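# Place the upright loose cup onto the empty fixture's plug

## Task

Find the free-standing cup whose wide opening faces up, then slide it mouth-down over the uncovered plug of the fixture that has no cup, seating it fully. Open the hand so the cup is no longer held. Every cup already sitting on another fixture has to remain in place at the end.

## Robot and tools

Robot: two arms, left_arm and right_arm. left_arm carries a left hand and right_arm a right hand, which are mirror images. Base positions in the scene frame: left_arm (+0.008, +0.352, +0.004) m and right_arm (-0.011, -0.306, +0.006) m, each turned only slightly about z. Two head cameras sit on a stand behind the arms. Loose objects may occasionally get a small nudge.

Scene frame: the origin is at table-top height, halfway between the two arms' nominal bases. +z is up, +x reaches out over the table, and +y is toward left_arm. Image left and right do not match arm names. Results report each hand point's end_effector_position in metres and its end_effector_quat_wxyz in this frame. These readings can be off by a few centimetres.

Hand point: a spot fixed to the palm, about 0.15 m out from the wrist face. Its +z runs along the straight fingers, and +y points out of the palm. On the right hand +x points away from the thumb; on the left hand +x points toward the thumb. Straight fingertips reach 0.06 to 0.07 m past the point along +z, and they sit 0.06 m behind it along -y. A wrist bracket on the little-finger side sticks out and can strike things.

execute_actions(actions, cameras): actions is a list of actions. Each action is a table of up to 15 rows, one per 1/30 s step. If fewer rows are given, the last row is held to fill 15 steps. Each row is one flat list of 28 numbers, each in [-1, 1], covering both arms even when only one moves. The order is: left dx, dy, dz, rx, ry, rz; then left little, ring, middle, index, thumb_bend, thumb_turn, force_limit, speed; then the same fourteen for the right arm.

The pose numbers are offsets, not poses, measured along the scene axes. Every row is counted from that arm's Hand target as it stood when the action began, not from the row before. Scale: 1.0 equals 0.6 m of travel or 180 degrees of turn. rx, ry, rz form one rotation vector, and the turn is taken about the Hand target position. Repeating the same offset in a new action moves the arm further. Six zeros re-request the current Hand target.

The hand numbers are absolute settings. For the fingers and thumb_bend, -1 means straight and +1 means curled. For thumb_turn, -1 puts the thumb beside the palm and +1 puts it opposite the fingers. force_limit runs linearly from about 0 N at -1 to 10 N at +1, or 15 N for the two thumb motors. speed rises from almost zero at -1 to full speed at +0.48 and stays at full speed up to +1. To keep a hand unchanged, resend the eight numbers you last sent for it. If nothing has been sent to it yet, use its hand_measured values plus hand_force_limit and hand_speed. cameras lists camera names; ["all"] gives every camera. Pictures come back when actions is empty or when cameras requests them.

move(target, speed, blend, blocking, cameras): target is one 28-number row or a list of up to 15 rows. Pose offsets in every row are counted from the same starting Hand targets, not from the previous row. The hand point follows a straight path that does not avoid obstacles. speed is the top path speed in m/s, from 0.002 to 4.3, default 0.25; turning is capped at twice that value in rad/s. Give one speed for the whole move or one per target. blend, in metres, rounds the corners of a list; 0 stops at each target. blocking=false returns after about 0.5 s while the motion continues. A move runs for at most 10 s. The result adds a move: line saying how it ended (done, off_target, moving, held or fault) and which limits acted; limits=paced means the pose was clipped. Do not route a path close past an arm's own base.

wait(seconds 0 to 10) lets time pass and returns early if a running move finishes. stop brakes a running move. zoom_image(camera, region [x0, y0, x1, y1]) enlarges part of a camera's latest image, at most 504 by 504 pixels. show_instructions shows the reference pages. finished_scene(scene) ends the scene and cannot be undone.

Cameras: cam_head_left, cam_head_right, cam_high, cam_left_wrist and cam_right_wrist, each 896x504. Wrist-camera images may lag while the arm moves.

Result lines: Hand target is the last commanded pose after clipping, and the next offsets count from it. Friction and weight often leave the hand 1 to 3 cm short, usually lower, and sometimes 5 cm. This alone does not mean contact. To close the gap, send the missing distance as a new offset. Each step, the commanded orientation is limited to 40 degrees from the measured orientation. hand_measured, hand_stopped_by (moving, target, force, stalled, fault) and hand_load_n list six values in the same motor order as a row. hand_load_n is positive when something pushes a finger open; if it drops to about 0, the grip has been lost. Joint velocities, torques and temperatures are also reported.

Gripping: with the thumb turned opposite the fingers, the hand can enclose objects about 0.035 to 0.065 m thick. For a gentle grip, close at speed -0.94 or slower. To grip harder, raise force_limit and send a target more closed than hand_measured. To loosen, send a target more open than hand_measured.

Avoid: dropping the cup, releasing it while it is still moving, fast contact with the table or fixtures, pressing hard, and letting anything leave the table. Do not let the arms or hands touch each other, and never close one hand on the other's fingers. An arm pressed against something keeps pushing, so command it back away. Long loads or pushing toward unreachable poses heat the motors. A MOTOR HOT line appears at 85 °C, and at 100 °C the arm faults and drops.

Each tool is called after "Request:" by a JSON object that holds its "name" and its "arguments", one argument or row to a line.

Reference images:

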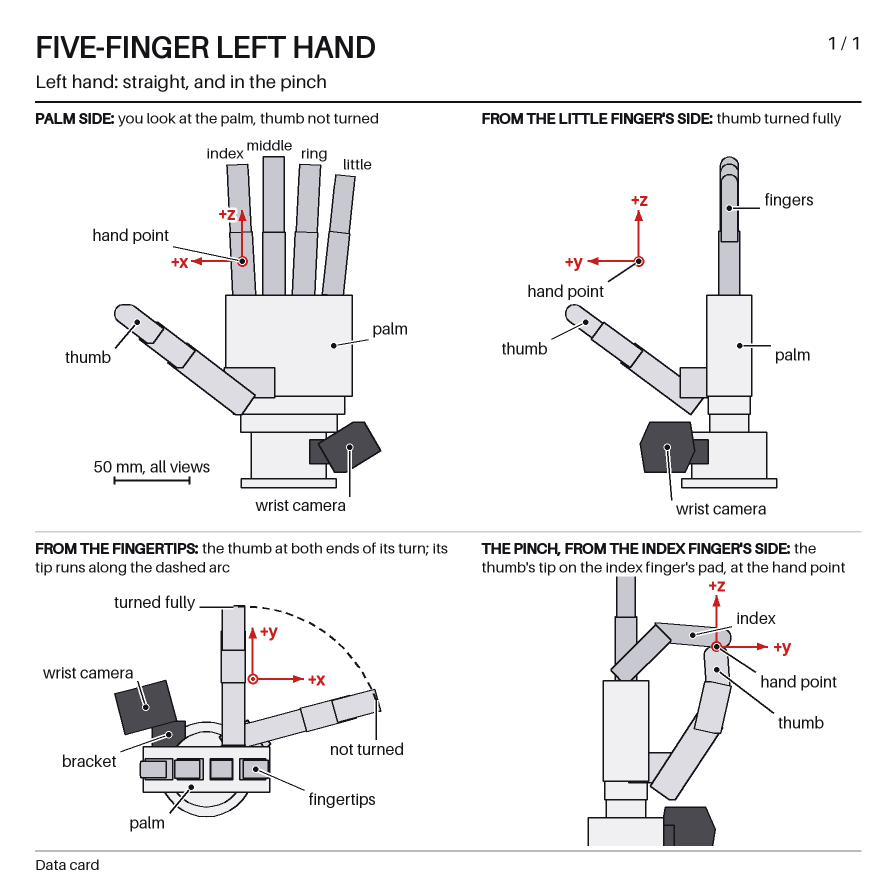

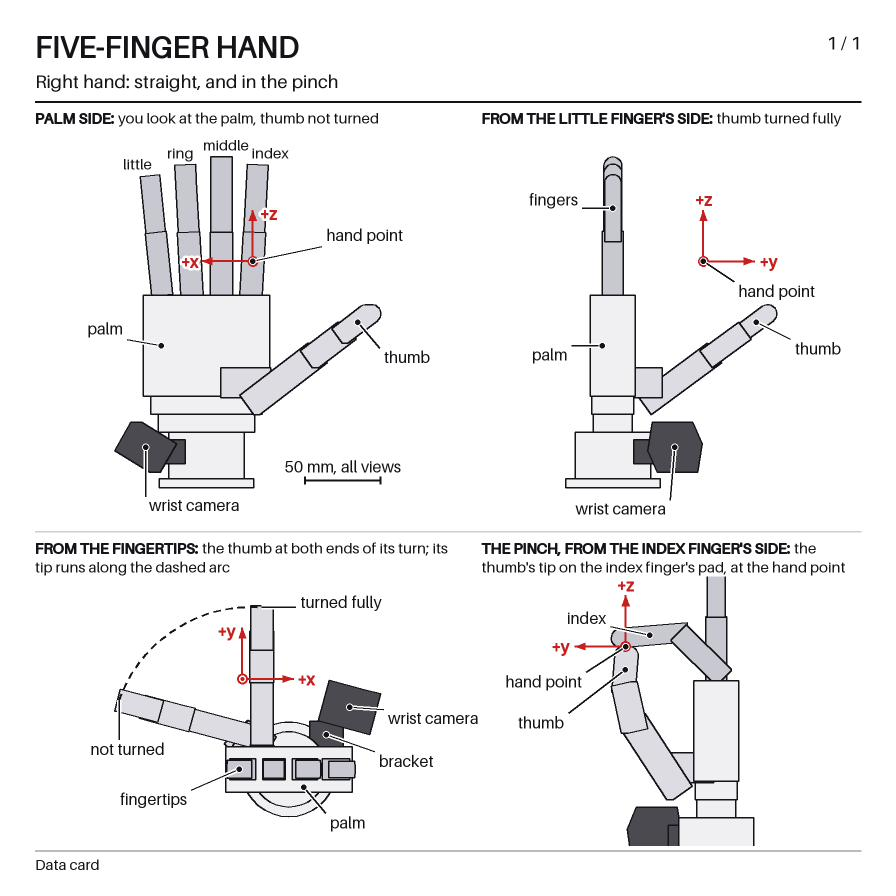

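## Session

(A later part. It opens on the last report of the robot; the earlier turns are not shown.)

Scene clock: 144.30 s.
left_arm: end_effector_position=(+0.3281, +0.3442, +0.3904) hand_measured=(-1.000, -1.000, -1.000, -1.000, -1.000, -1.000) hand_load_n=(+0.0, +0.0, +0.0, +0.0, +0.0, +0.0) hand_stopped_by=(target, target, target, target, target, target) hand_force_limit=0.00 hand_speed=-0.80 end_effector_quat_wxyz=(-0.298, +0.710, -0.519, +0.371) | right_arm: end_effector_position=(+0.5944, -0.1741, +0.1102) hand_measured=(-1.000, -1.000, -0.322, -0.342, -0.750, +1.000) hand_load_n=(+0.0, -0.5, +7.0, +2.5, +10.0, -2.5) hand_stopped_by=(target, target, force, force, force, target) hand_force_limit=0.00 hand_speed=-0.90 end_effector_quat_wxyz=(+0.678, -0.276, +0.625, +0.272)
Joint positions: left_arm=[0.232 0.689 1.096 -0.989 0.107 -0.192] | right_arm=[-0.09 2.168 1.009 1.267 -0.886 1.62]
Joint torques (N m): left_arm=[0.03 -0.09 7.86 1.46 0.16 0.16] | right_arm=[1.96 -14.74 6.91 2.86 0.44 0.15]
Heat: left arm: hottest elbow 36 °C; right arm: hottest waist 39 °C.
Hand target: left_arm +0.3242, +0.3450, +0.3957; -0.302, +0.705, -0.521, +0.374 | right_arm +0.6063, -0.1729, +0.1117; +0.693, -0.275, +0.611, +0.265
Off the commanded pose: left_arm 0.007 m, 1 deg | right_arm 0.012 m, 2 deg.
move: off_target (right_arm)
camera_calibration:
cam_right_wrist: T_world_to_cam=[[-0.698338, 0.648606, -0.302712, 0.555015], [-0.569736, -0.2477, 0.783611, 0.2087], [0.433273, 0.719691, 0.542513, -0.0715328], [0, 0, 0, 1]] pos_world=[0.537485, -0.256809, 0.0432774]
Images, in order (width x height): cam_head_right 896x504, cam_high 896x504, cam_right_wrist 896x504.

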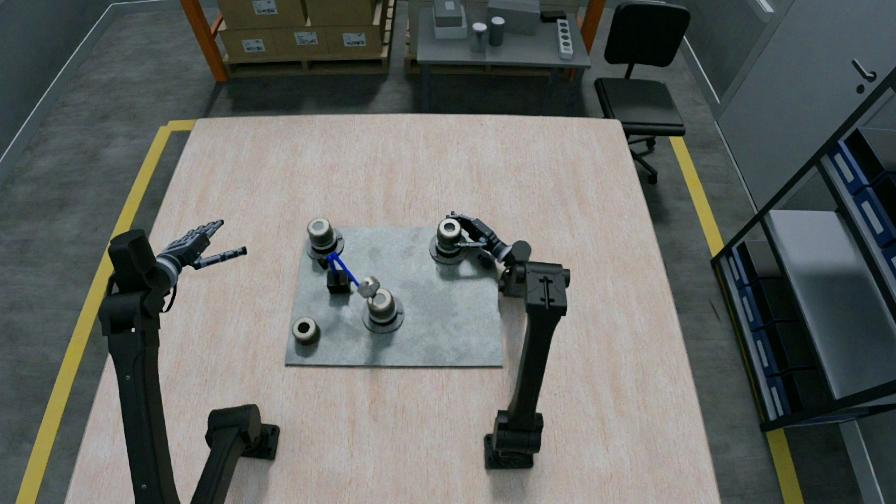

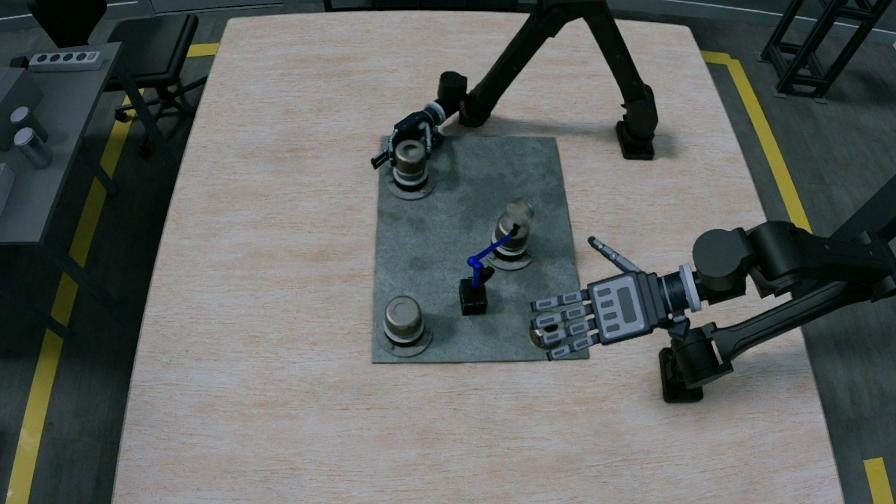

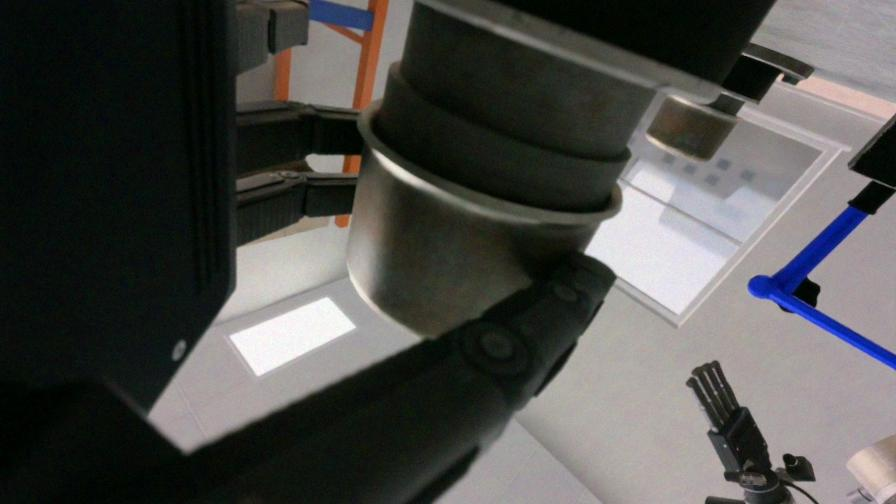

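Request:
{"name": "move", "arguments": {
  "target": [
    [0,0,0,0,0,0,-1,-1,-1,-1,-1,-1,0,-0.8,0,0,0.025,0,0,0,-1,-1,0.2,0.2,0.0,1,0.0,-0.9]
  ],
  "speed": 0.03
}}

Request:
{"name": "execute_actions", "arguments": {
  "actions": [
    [[0,0,0,0,0,0,-1,-1,-1,-1,-1,-1,0,-0.8,0,0,0,0,0,0,-1,-1,-0.6,-0.6,-0.95,1,0.0,-0.9]],
    [[0,0,0,0,0,0,-1,-1,-1,-1,-1,-1,0,-0.8,0,0,0,0,0,0,-1,-1,-0.6,-0.6,-0.95,1,0.0,-0.9]]
  ],
  "cameras": ["cam_head_right","cam_high","cam_right_wrist"]
}}

Request:
{"name": "zoom_image", "arguments": {
  "camera": "cam_high",
  "region": [370, 110, 460, 200]
}}

Scene clock: 146.23 s.
left_arm: end_effector_position=(+0.3281, +0.3442, +0.3904) hand_measured=(-1.000, -1.000, -1.000, -1.000, -1.000, -1.000) hand_load_n=(+0.0, +0.0, +0.0, -0.5, +0.0, -0.5) hand_stopped_by=(target, target, target, target, target, target) hand_force_limit=0.00 hand_speed=-0.80 end_effector_quat_wxyz=(-0.298, +0.710, -0.519, +0.371) | right_arm: end_effector_position=(+0.5944, -0.1741, +0.1111) hand_measured=(-1.000, -1.000, -0.322, -0.342, -0.750, +1.000) hand_load_n=(+0.0, +0.0, +7.0, +2.5, +10.0, -3.0) hand_stopped_by=(target, target, force, force, force, target) hand_force_limit=0.00 hand_speed=-0.90 end_effector_quat_wxyz=(+0.679, -0.276, +0.624, +0.272)
Joint positions: left_arm=[0.232 0.689 1.096 -0.989 0.107 -0.192] | right_arm=[-0.09 2.167 1.009 1.267 -0.886 1.62]
Joint torques (N m): left_arm=[0.15 -0.38 7.99 1.46 0.23 0.17] | right_arm=[1.9 -17.96 6.37 1.63 0.44 0.15]
Heat: left arm: hottest elbow 36 °C; right arm: hottest waist 39 °C.
Hand target: left_arm +0.3242, +0.3450, +0.3957; -0.302, +0.705, -0.521, +0.374 | right_arm +0.6063, -0.1729, +0.1267; +0.693, -0.275, +0.611, +0.265
Off the commanded pose: left_arm 0.007 m, 1 deg | right_arm 0.020 m, 2 deg.
move: off_target (right_arm)

Scene clock: 148.00 s.
left_arm: end_effector_position=(+0.3281, +0.3442, +0.3904) hand_measured=(-1.000, -1.000, -1.000, -1.000, -1.000, -1.000) hand_load_n=(+0.0, +0.0, +0.0, +0.0, +0.0, -0.5) hand_stopped_by=(target, target, target, target, target, target) hand_force_limit=0.00 hand_speed=-0.80 end_effector_quat_wxyz=(-0.298, +0.710, -0.519, +0.371) | right_arm: end_effector_position=(+0.5959, -0.1750, +0.1117) hand_measured=(-1.000, -1.000, -0.600, -0.600, -0.950, +1.000) hand_load_n=(+0.5, +0.0, +0.0, +0.0, +0.0, +0.0) hand_stopped_by=(target, target, target, target, target, target) hand_force_limit=0.00 hand_speed=-0.90 end_effector_quat_wxyz=(+0.679, -0.271, +0.626, +0.272)
Joint positions: left_arm=[0.232 0.689 1.096 -0.989 0.107 -0.192] | right_arm=[-0.09 2.167 1.009 1.267 -0.879 1.628]
Joint torques (N m): left_arm=[-0.32 -1.14 7.97 1.42 0.2 0.18] | right_arm=[2.02 -17.79 6.38 1.59 0.16 0.1]
Heat: left arm: hottest elbow 36 °C; right arm: hottest waist 39 °C.
Hand target: left_arm +0.3242, +0.3450, +0.3957; -0.302, +0.705, -0.521, +0.374 | right_arm +0.6063, -0.1729, +0.1267; +0.693, -0.275, +0.611, +0.265
Off the commanded pose: left_arm 0.007 m, 1 deg | right_arm 0.018 m, 3 deg.
Step readings (end_effector_position of left_arm | right_arm):
0: (+0.3281, +0.3442, +0.3904) | (+0.5944, -0.1741, +0.1111)
1: (+0.3281, +0.3442, +0.3904) | (+0.5944, -0.1741, +0.1111)
2: (+0.3281, +0.3442, +0.3904) | (+0.5944, -0.1741, +0.1111)
4: (+0.3281, +0.3442, +0.3904) | (+0.5942, -0.1740, +0.1111)
8: (+0.3281, +0.3442, +0.3904) | (+0.5945, -0.1742, +0.1113)
15: (+0.3281, +0.3442, +0.3904) | (+0.5957, -0.1749, +0.1117)
16: (+0.3281, +0.3442, +0.3904) | (+0.5959, -0.1750, +0.1117)
17: (+0.3281, +0.3442, +0.3904) | (+0.5959, -0.1750, +0.1117)
19: (+0.3281, +0.3442, +0.3904) | (+0.5959, -0.1750, +0.1117)
23: (+0.3281, +0.3442, +0.3904) | (+0.5959, -0.1750, +0.1117)
30: (+0.3281, +0.3442, +0.3904) | (+0.5959, -0.1750, +0.1117)
camera_calibration:
cam_right_wrist: T_world_to_cam=[[-0.694832, 0.655388, -0.2961, 0.555539], [-0.568513, -0.248397, 0.784278, 0.207242], [0.440456, 0.713278, 0.545191, -0.0781546], [0, 0, 0, 1]] pos_world=[0.53825, -0.25687, 0.0445687]
Images, in order (width x height): cam_head_right 896x504, cam_high 896x504, cam_right_wrist 896x504.

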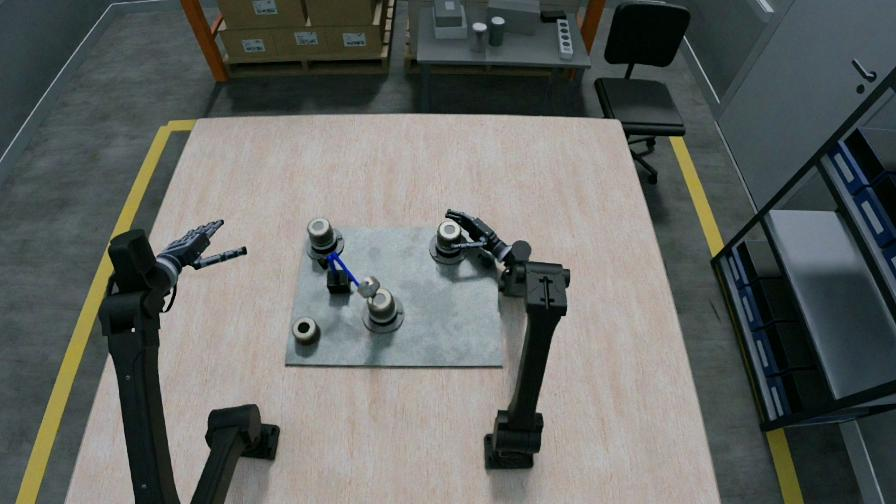

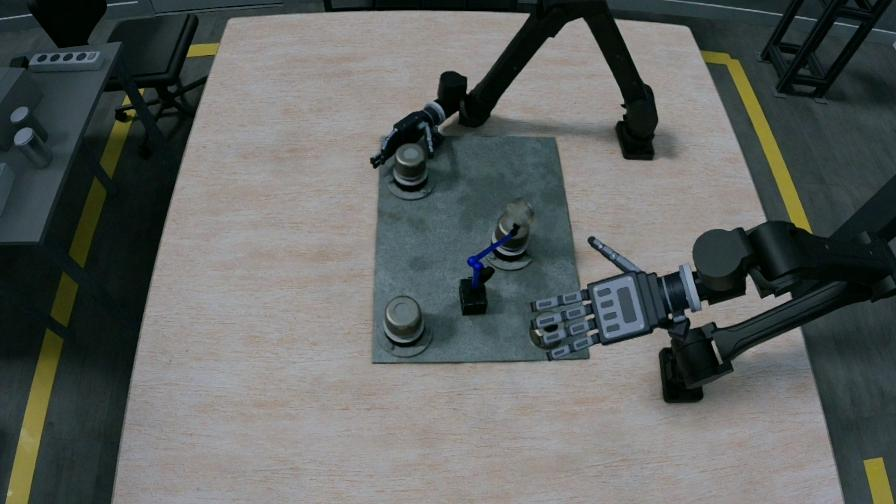

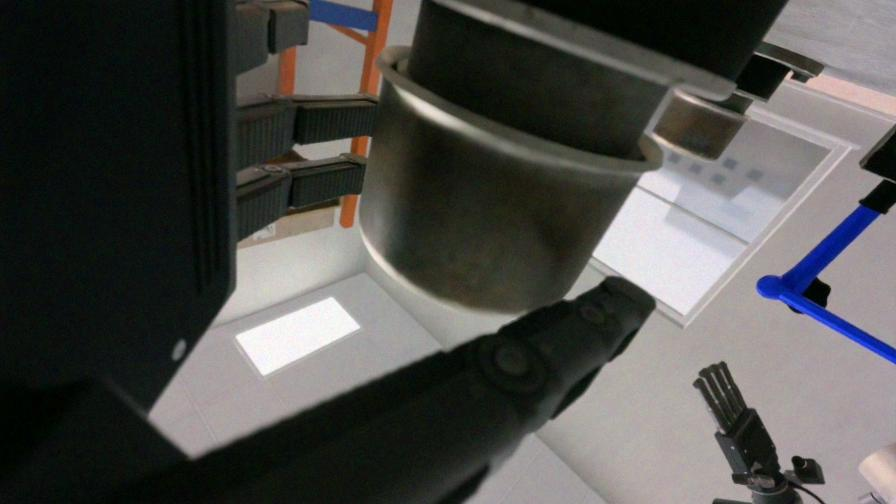

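Scaled by 5.600 from the camera's 896x504 image, which has a finer 1280x720 frame.

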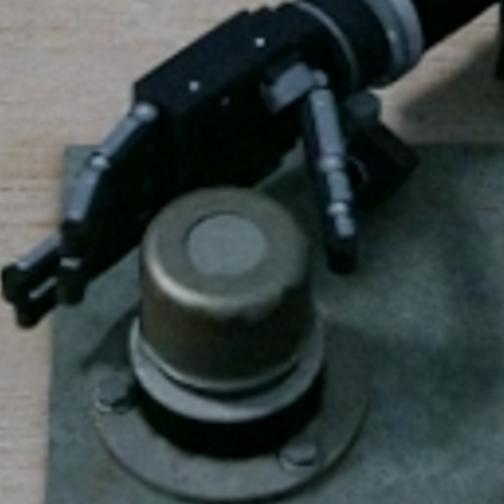

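Request:
{"name": "move", "arguments": {
  "target": [
    [0,0,0,0,0,0,-1,-1,-1,-1,-1,-1,0,-0.8,0,0,0.04,0,0,0,-1,-1,-1,-1,-1,1,0.0,-0.7],
    [0,0,0,0,0,0,-1,-1,-1,-1,-1,-1,0,-0.8,-0.15,-0.15,0.05,0,0,0,-1,-1,-1,-1,-1,1,0.0,-0.7],
    [0,0,0,0,0,0,-1,-1,-1,-1,-1,-1,0,-0.8,-0.18,-0.18,0.2,0,0,0,-1,-1,-1,-1,-1,1,0.0,-0.7]
  ],
  "speed": [0.04,0.08,0.15],
  "blend": [0,0.01,0],
  "cameras": ["all"]
}}

Scene clock: 154.83 s.
left_arm: end_effector_position=(+0.3281, +0.3442, +0.3904) hand_measured=(-1.000, -1.000, -1.000, -1.000, -1.000, -1.000) hand_load_n=(+0.0, -0.5, +0.0, -0.5, +0.0, +0.0) hand_stopped_by=(target, target, target, target, target, target) hand_force_limit=0.00 hand_speed=-0.80 end_effector_quat_wxyz=(-0.298, +0.710, -0.519, +0.371) | right_arm: end_effector_position=(+0.4989, -0.2783, +0.2365) hand_measured=(-1.000, -1.000, -1.000, -1.000, -1.000, +1.000) hand_load_n=(+0.0, +0.0, +0.0, +0.0, +0.0, +0.0) hand_stopped_by=(target, target, target, target, target, target) hand_force_limit=0.00 hand_speed=-0.70 end_effector_quat_wxyz=(+0.691, -0.278, +0.612, +0.265)
Joint positions: left_arm=[0.232 0.689 1.096 -0.989 0.107 -0.192] | right_arm=[-0.343 1.773 0.785 1.213 -1.129 1.715]
Joint torques (N m): left_arm=[0.91 -0.26 8.01 1.47 0.22 0.22] | right_arm=[0.97 -14.74 4.81 0.47 -0.09 0.11]
Heat: left arm: hottest elbow 36 °C; right arm: hottest waist 39 °C.
Hand target: left_arm +0.3242, +0.3450, +0.3957; -0.302, +0.705, -0.521, +0.374 | right_arm +0.4983, -0.2809, +0.2467; +0.693, -0.275, +0.611, +0.265
Off the commanded pose: left_arm 0.007 m, 1 deg | right_arm 0.011 m, 0 deg.
move: off_target (right_arm)
camera_calibration:
cam_left_wrist: T_world_to_cam=[[0.521403, 0.0582356, 0.851321, -0.530778], [-0.401335, -0.863699, 0.304885, 0.309505], [0.75304, -0.500632, -0.426963, 0.207457], [0, 0, 0, 1]] pos_world=[0.244741, 0.402089, 0.446075]
cam_right_wrist: T_world_to_cam=[[-0.682441, 0.65326, -0.327912, 0.593445], [-0.600705, -0.245646, 0.760797, 0.0510217], [0.416448, 0.716177, 0.560055, -0.0204641], [0, 0, 0, 1]] pos_world=[0.444163, -0.360485, 0.167242]

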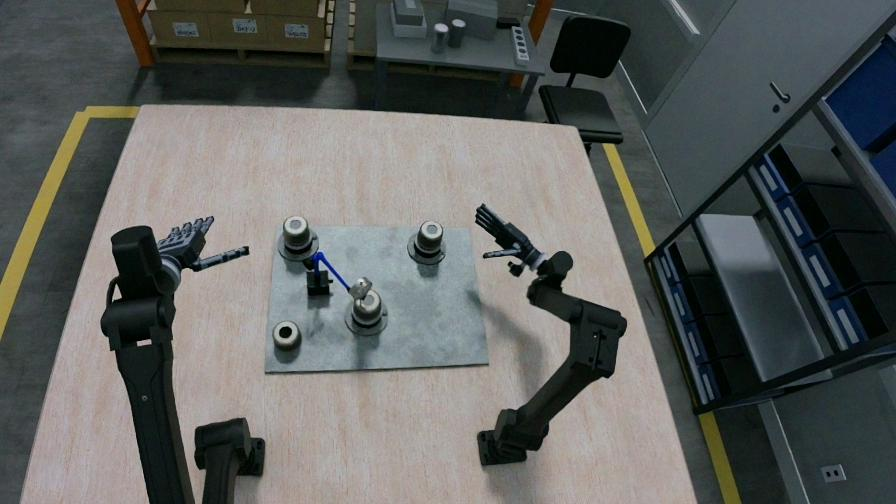

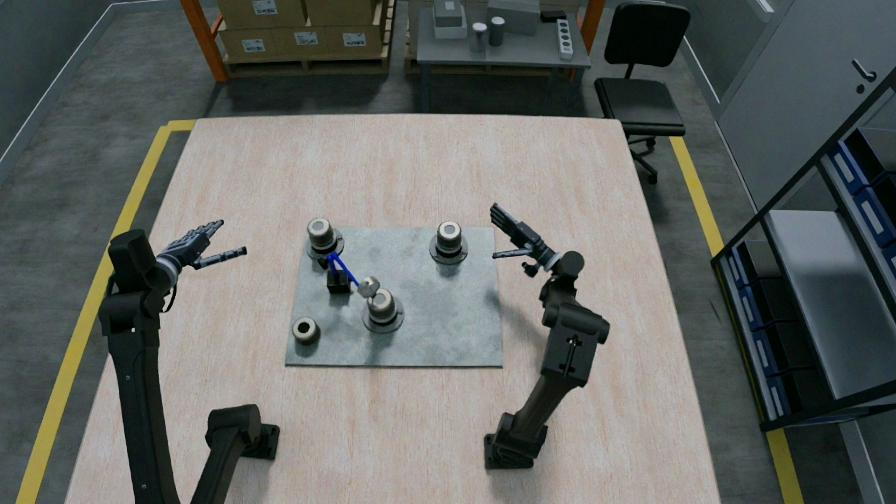

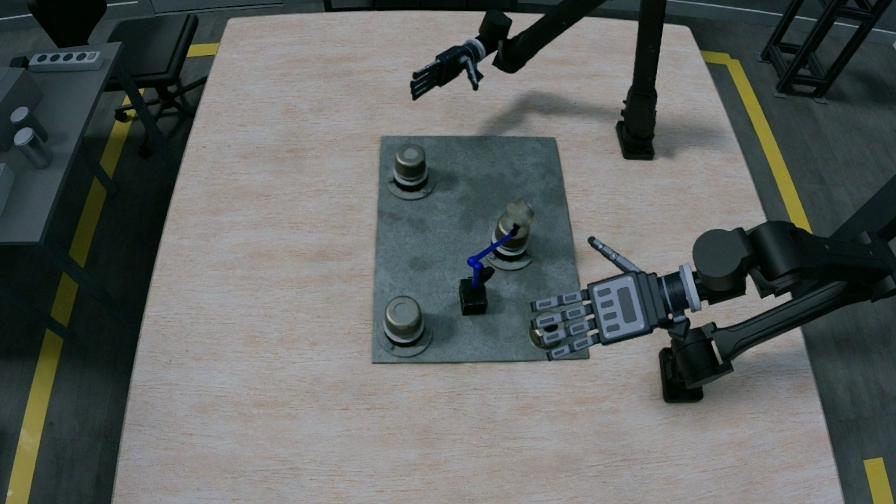

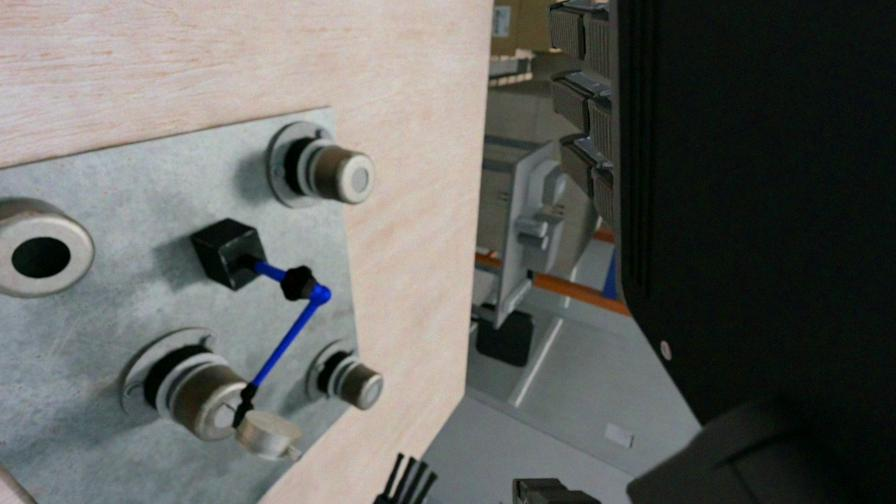

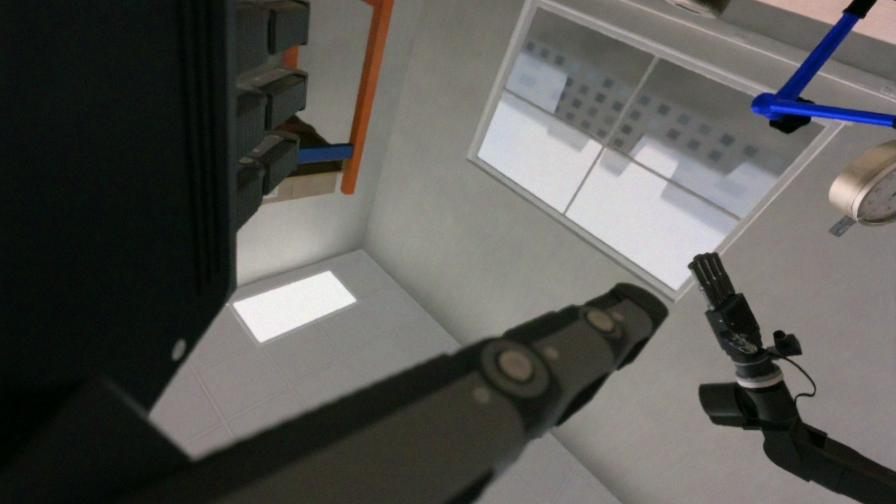

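Request:
{"name": "zoom_image", "arguments": {
  "camera": "cam_high",
  "region": [370, 110, 460, 200]
}}

Request:
{"name": "zoom_image", "arguments": {
  "camera": "cam_left_wrist",
  "region": [100, 300, 420, 504]
}}

Scaled by 5.600 from the camera's 896x504 image, which has a finer 1280x720 frame.

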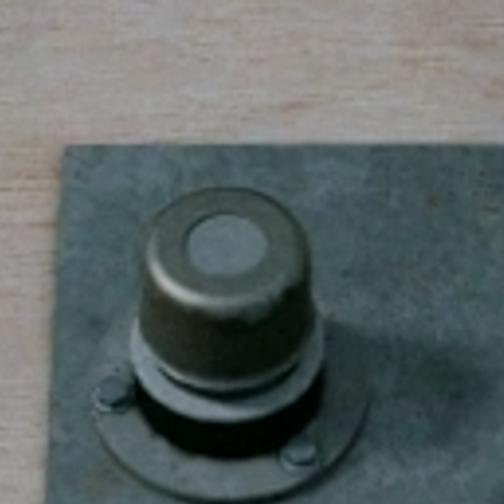

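Scaled by 1.575 from the camera's 896x504 image, which has a finer 1280x720 frame.

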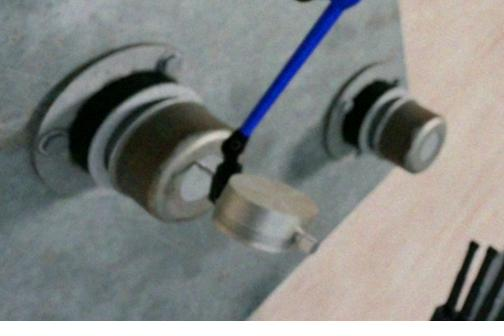

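Request:
{"name": "move", "arguments": {
  "target": [
    [0,0,0,0,0,0,-1,-1,-1,-1,-1,-1,0,-0.8,-0.03,-0.08,0.0,-0.2957,-0.386,-0.0353,-1,-1,-1,-1,-1,1,0.0,-0.7],
    [0,0,0,0,0,0,-1,-1,-1,-1,-1,-1,0,-0.8,-0.03,-0.08,-0.1,-0.5915,-0.7721,-0.0707,-1,-1,-1,-1,-1,1,0.0,-0.7]
  ],
  "speed": 0.4,
  "cameras": ["cam_right_wrist"]
}}

Scene clock: 164.70 s.
left_arm: end_effector_position=(+0.3281, +0.3442, +0.3904) hand_measured=(-1.000, -1.000, -1.000, -1.000, -1.000, -1.000) hand_load_n=(+0.0, +0.0, +0.0, +0.0, +0.0, -0.5) hand_stopped_by=(target, target, target, target, target, target) hand_force_limit=0.00 hand_speed=-0.80 end_effector_quat_wxyz=(-0.298, +0.710, -0.519, +0.371) | right_arm: end_effector_position=(+0.4773, -0.3340, +0.1818) hand_measured=(-1.000, -1.000, -1.000, -1.000, -1.000, +1.000) hand_load_n=(+0.0, +0.0, +0.0, +0.0, +0.0, +0.5) hand_stopped_by=(target, target, target, target, target, target) hand_force_limit=0.00 hand_speed=-0.70 end_effector_quat_wxyz=(-0.373, +0.610, +0.328, +0.617)
Joint positions: left_arm=[0.232 0.689 1.096 -0.989 0.107 -0.192] | right_arm=[-0.454 1.662 0.604 1.534 -1.483 -1.048]
Joint torques (N m): left_arm=[0.73 0.56 7.94 1.33 0.16 0.21] | right_arm=[2.61 -9.7 4.14 1.48 0.29 -0.28]
Heat: left arm: hottest elbow 36 °C; right arm: hottest waist 38 °C.
Hand target: left_arm +0.3242, +0.3450, +0.3957; -0.302, +0.705, -0.521, +0.374 | right_arm +0.4803, -0.3289, +0.1867; -0.363, +0.596, +0.345, +0.628
Off the commanded pose: left_arm 0.007 m, 1 deg | right_arm 0.008 m, 3 deg.
joint sent to its limit (right arm) — joint 4 (wrist pitch), upper limit. The joint targets are off in position, not in orientation.
move: off_target (right_arm)
camera_calibration:
cam_right_wrist: T_world_to_cam=[[0.811413, -0.542312, 0.217959, -0.614475], [-0.105915, -0.503175, -0.85767, 0.0380292], [0.574796, 0.672839, -0.465722, 0.155512], [0, 0, 0, 1]] pos_world=[0.413233, -0.418736, 0.238972]
Images, in order (width x height): cam_right_wrist 896x504.

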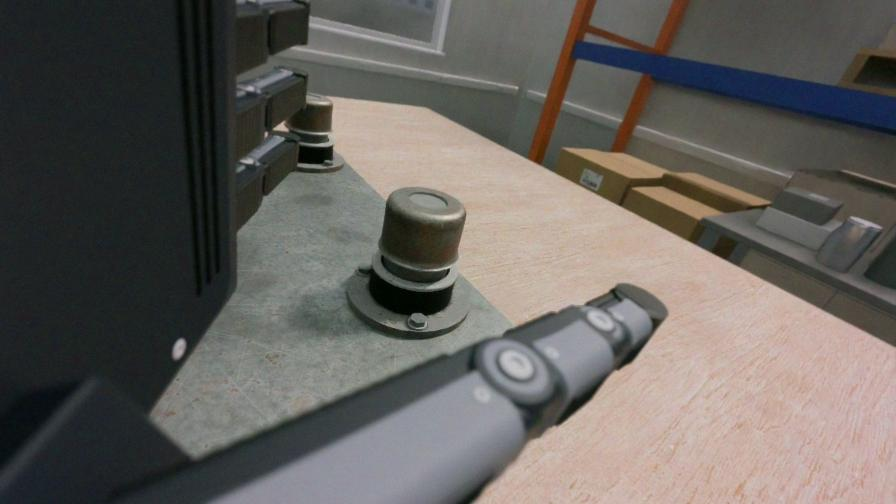

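Request:
{"name": "move", "arguments": {
  "target": [
    [0,0,0,0,0,0,-1,-1,-1,-1,-1,-1,0,-0.8,-0.01,0.073,-0.208,0,0,0,-1,-1,-1,-1,-1,1,0.0,-0.7]
  ],
  "speed": 0.12,
  "cameras": ["cam_right_wrist"]
}}

Scene clock: 167.37 s.
left_arm: end_effector_position=(+0.3281, +0.3442, +0.3904) hand_measured=(-1.000, -1.000, -1.000, -1.000, -1.000, -1.000) hand_load_n=(+0.0, +0.0, +0.0, +0.0, +0.0, +0.0) hand_stopped_by=(target, target, target, target, target, target) hand_force_limit=0.00 hand_speed=-0.80 end_effector_quat_wxyz=(-0.298, +0.710, -0.519, +0.371) | right_arm: end_effector_position=(+0.4704, -0.2842, +0.0554) hand_measured=(-1.000, -1.000, -1.000, -1.000, -1.000, +1.000) hand_load_n=(+0.0, +0.0, +0.0, +0.0, +0.0, +0.0) hand_stopped_by=(target, target, target, target, target, target) hand_force_limit=0.00 hand_speed=-0.70 end_effector_quat_wxyz=(-0.374, +0.616, +0.336, +0.607)
Joint positions: left_arm=[0.232 0.689 1.096 -0.989 0.107 -0.192] | right_arm=[-0.337 1.971 0.529 1.534 -1.391 -1.427]
Joint torques (N m): left_arm=[0.91 0.67 7.92 1.54 0.2 0.23] | right_arm=[2.55 -11.28 1.84 1.85 0.11 -0.29]
Heat: left arm: hottest elbow 36 °C; right arm: hottest waist 38 °C.
Hand target: left_arm +0.3242, +0.3450, +0.3957; -0.302, +0.705, -0.521, +0.374 | right_arm +0.4743, -0.2851, +0.0619; -0.363, +0.596, +0.345, +0.628
Off the commanded pose: left_arm 0.007 m, 1 deg | right_arm 0.008 m, 4 deg.
joint sent to its limit (right arm) — joint 4 (wrist pitch), upper limit. The joint targets are off in position and orientation.
move: off_target (right_arm)
camera_calibration:
cam_right_wrist: T_world_to_cam=[[0.823223, -0.5255, 0.214831, -0.554868], [-0.111329, -0.520494, -0.846577, -0.0490596], [0.556695, 0.673005, -0.486986, 0.0768495], [0, 0, 0, 1]] pos_world=[0.408537, -0.368839, 0.115095]
Images, in order (width x height): cam_right_wrist 896x504.

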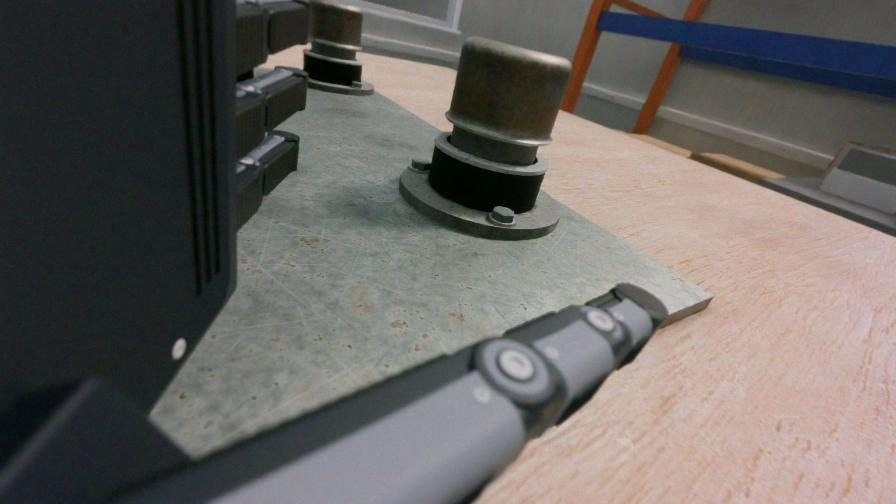

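Request:
{"name": "move", "arguments": {
  "target": [
    [0,0,0,0,0,0,-1,-1,-1,-1,-1,-1,0,-0.8,0.0,0.0,-0.055,0,0,0,-1,-1,-1,-1,-1,1,0.0,-0.7]
  ],
  "speed": 0.05,
  "cameras": ["cam_right_wrist","cam_high"]
}}

Scene clock: 169.77 s.
left_arm: end_effector_position=(+0.3281, +0.3442, +0.3904) hand_measured=(-1.000, -1.000, -1.000, -1.000, -1.000, -1.000) hand_load_n=(+0.0, +0.0, +0.0, +0.0, +0.0, +0.0) hand_stopped_by=(target, target, target, target, target, target) hand_force_limit=0.00 hand_speed=-0.80 end_effector_quat_wxyz=(-0.298, +0.710, -0.519, +0.371) | right_arm: end_effector_position=(+0.4640, -0.2824, +0.0203) hand_measured=(-1.000, -1.000, -1.000, -1.000, -1.000, +1.000) hand_load_n=(+0.0, +0.0, +0.0, +0.0, +0.0, +0.5) hand_stopped_by=(target, target, target, target, target, target) hand_force_limit=0.00 hand_speed=-0.70 end_effector_quat_wxyz=(-0.376, +0.624, +0.333, +0.599)
Joint positions: left_arm=[0.232 0.689 1.096 -0.989 0.107 -0.192] | right_arm=[-0.337 2.064 0.529 1.534 -1.391 -1.502]
Joint torques (N m): left_arm=[0.26 -0.73 8.03 1.17 0.19 0.18] | right_arm=[2.55 -11.52 2.59 1.89 -0.1 -0.31]
Heat: left arm: hottest elbow 36 °C; right arm: hottest waist 38 °C.
Hand target: left_arm +0.3242, +0.3450, +0.3957; -0.302, +0.705, -0.521, +0.374 | right_arm +0.4743, -0.2851, +0.0289; -0.363, +0.596, +0.345, +0.628
Off the commanded pose: left_arm 0.007 m, 1 deg | right_arm 0.014 m, 5 deg.
joint sent to its limit (right arm) — joint 4 (wrist pitch), upper limit. The joint targets are off in position and orientation.
move: off_target (right_arm)
camera_calibration:
cam_right_wrist: T_world_to_cam=[[0.827655, -0.524735, 0.199101, -0.542627], [-0.130979, -0.525549, -0.84062, -0.0710023], [0.54574, 0.669665, -0.503703, 0.0665609], [0, 0, 0, 1]] pos_world=[0.403483, -0.366624, 0.0818784]
Images, in order (width x height): cam_high 896x504, cam_right_wrist 896x504.

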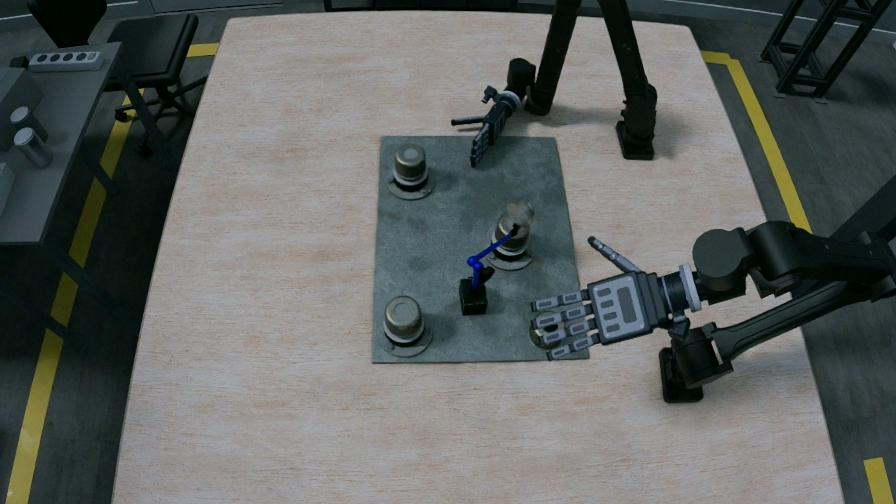

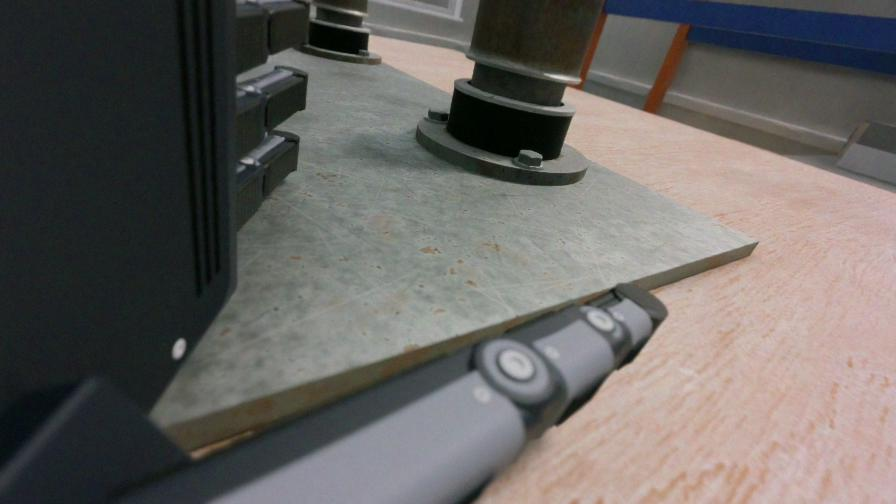

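Request:
{"name": "move", "arguments": {
  "target": [
    [0,0,0,0,0,0,-1,-1,-1,-1,-1,-1,0,-0.8,0.0,0.0,-0.02,0,0,0,-1,-1,-1,-1,-1,1,0.0,-0.7]
  ],
  "speed": 0.03,
  "cameras": ["cam_right_wrist","cam_high"]
}}

Request:
{"name": "zoom_image", "arguments": {
  "camera": "cam_high",
  "region": [440, 40, 560, 180]
}}

Scene clock: 171.43 s.
left_arm: end_effector_position=(+0.3281, +0.3442, +0.3904) hand_measured=(-1.000, -1.000, -1.000, -1.000, -1.000, -1.000) hand_load_n=(+0.0, +0.0, +0.0, +0.0, +0.0, +0.0) hand_stopped_by=(target, target, target, target, target, target) hand_force_limit=0.00 hand_speed=-0.80 end_effector_quat_wxyz=(-0.298, +0.710, -0.519, +0.371) | right_arm: end_effector_position=(+0.4653, -0.2829, +0.0169) hand_measured=(-1.000, -1.000, -1.000, -1.000, -1.000, +1.000) hand_load_n=(+0.0, +0.0, +0.0, +0.0, +0.0, +0.0) hand_stopped_by=(target, target, target, target, target, target) hand_force_limit=0.00 hand_speed=-0.70 end_effector_quat_wxyz=(-0.371, +0.620, +0.340, +0.602)
Joint positions: left_arm=[0.232 0.689 1.096 -0.989 0.107 -0.192] | right_arm=[-0.337 2.081 0.535 1.542 -1.392 -1.525]
Joint torques (N m): left_arm=[0.97 -0.5 7.92 1.26 0.28 0.17] | right_arm=[2.61 -9.99 2.66 1.5 -0.05 -0.33]
Heat: left arm: hottest elbow 36 °C; right arm: hottest waist 38 °C.
Hand target: left_arm +0.3242, +0.3450, +0.3957; -0.302, +0.705, -0.521, +0.374 | right_arm +0.4743, -0.2851, +0.0169; -0.363, +0.596, +0.345, +0.628
Off the commanded pose: left_arm 0.007 m, 1 deg | right_arm 0.009 m, 4 deg.
joint sent to its limit (right arm) — joint 4 (wrist pitch), upper limit. The joint targets are off in position and orientation.
move: off_target (right_arm)
camera_calibration:
cam_right_wrist: T_world_to_cam=[[0.824886, -0.521282, 0.218695, -0.541306], [-0.115801, -0.534482, -0.837209, -0.0835838], [0.553311, 0.665277, -0.501252, 0.0596114], [0, 0, 0, 1]] pos_world=[0.403853, -0.366505, 0.0782838]
Images, in order (width x height): cam_high 896x504, cam_right_wrist 896x504.

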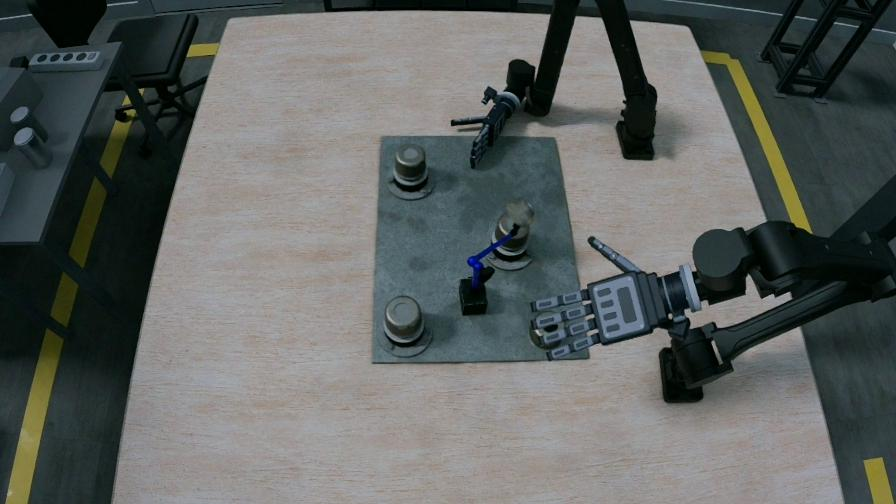

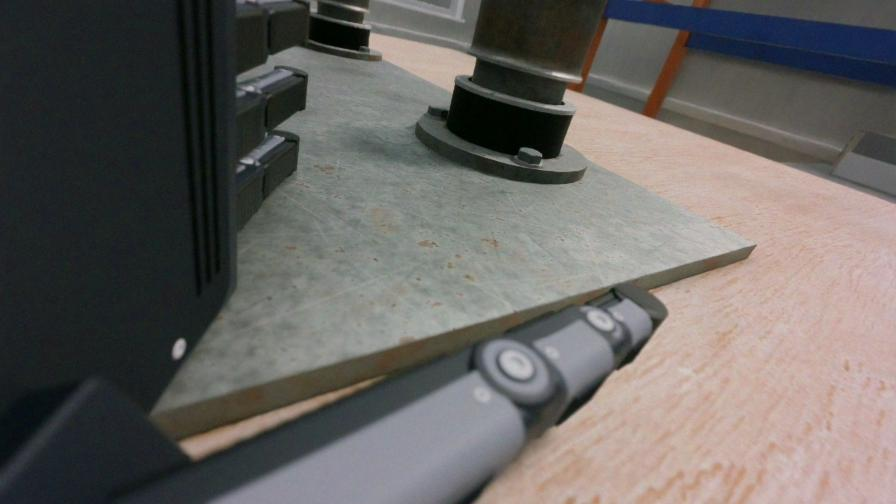

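Scaled by 3.600 from the camera's 896x504 image, which has a finer 1280x720 frame.

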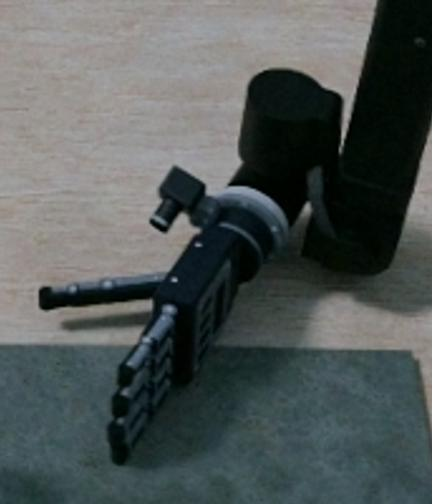

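Request:
{"name": "move", "arguments": {
  "target": [
    [0,0,0,0,0,0,-1,-1,-1,-1,-1,-1,0,-0.8,-0.02,-0.05,0.25,0,0,0,-1,-1,-1,-1,-1,1,0.0,-0.7]
  ],
  "speed": 0.15
}}

Request:
{"name": "finished_scene", "arguments": {
  "scene": 1
}}

Scene clock: 174.70 s.
left_arm: end_effector_position=(+0.3281, +0.3442, +0.3904) hand_measured=(-1.000, -1.000, -1.000, -1.000, -1.000, -1.000) hand_load_n=(+0.0, +0.0, +0.0, +0.0, +0.0, +0.0) hand_stopped_by=(target, target, target, target, target, target) hand_force_limit=0.00 hand_speed=-0.80 end_effector_quat_wxyz=(-0.298, +0.710, -0.519, +0.371) | right_arm: end_effector_position=(+0.4572, -0.3101, +0.1598) hand_measured=(-1.000, -1.000, -1.000, -1.000, -1.000, +1.000) hand_load_n=(+0.0, +0.0, +0.0, +0.0, +0.0, +0.5) hand_stopped_by=(target, target, target, target, target, target) hand_force_limit=0.00 hand_speed=-0.70 end_effector_quat_wxyz=(-0.369, +0.604, +0.339, +0.619)
Joint positions: left_arm=[0.232 0.689 1.096 -0.989 0.107 -0.192] | right_arm=[-0.42 1.668 0.516 1.531 -1.465 -1.167]
Joint torques (N m): left_arm=[0.26 -0.15 7.79 1.32 0.28 0.21] | right_arm=[0.97 -9 4.79 1.69 0.02 0.12]
Heat: left arm: hottest elbow 36 °C; right arm: hottest waist 38 °C.
Hand target: left_arm +0.3242, +0.3450, +0.3957; -0.302, +0.705, -0.521, +0.374 | right_arm +0.4623, -0.3151, +0.1669; -0.363, +0.596, +0.345, +0.628
Off the commanded pose: left_arm 0.007 m, 1 deg | right_arm 0.010 m, 2 deg.
joint sent to its limit (right arm) — joint 4 (wrist pitch), upper limit. The joint targets are off in position, not in orientation.
move: done

The scene is finished: the task was done.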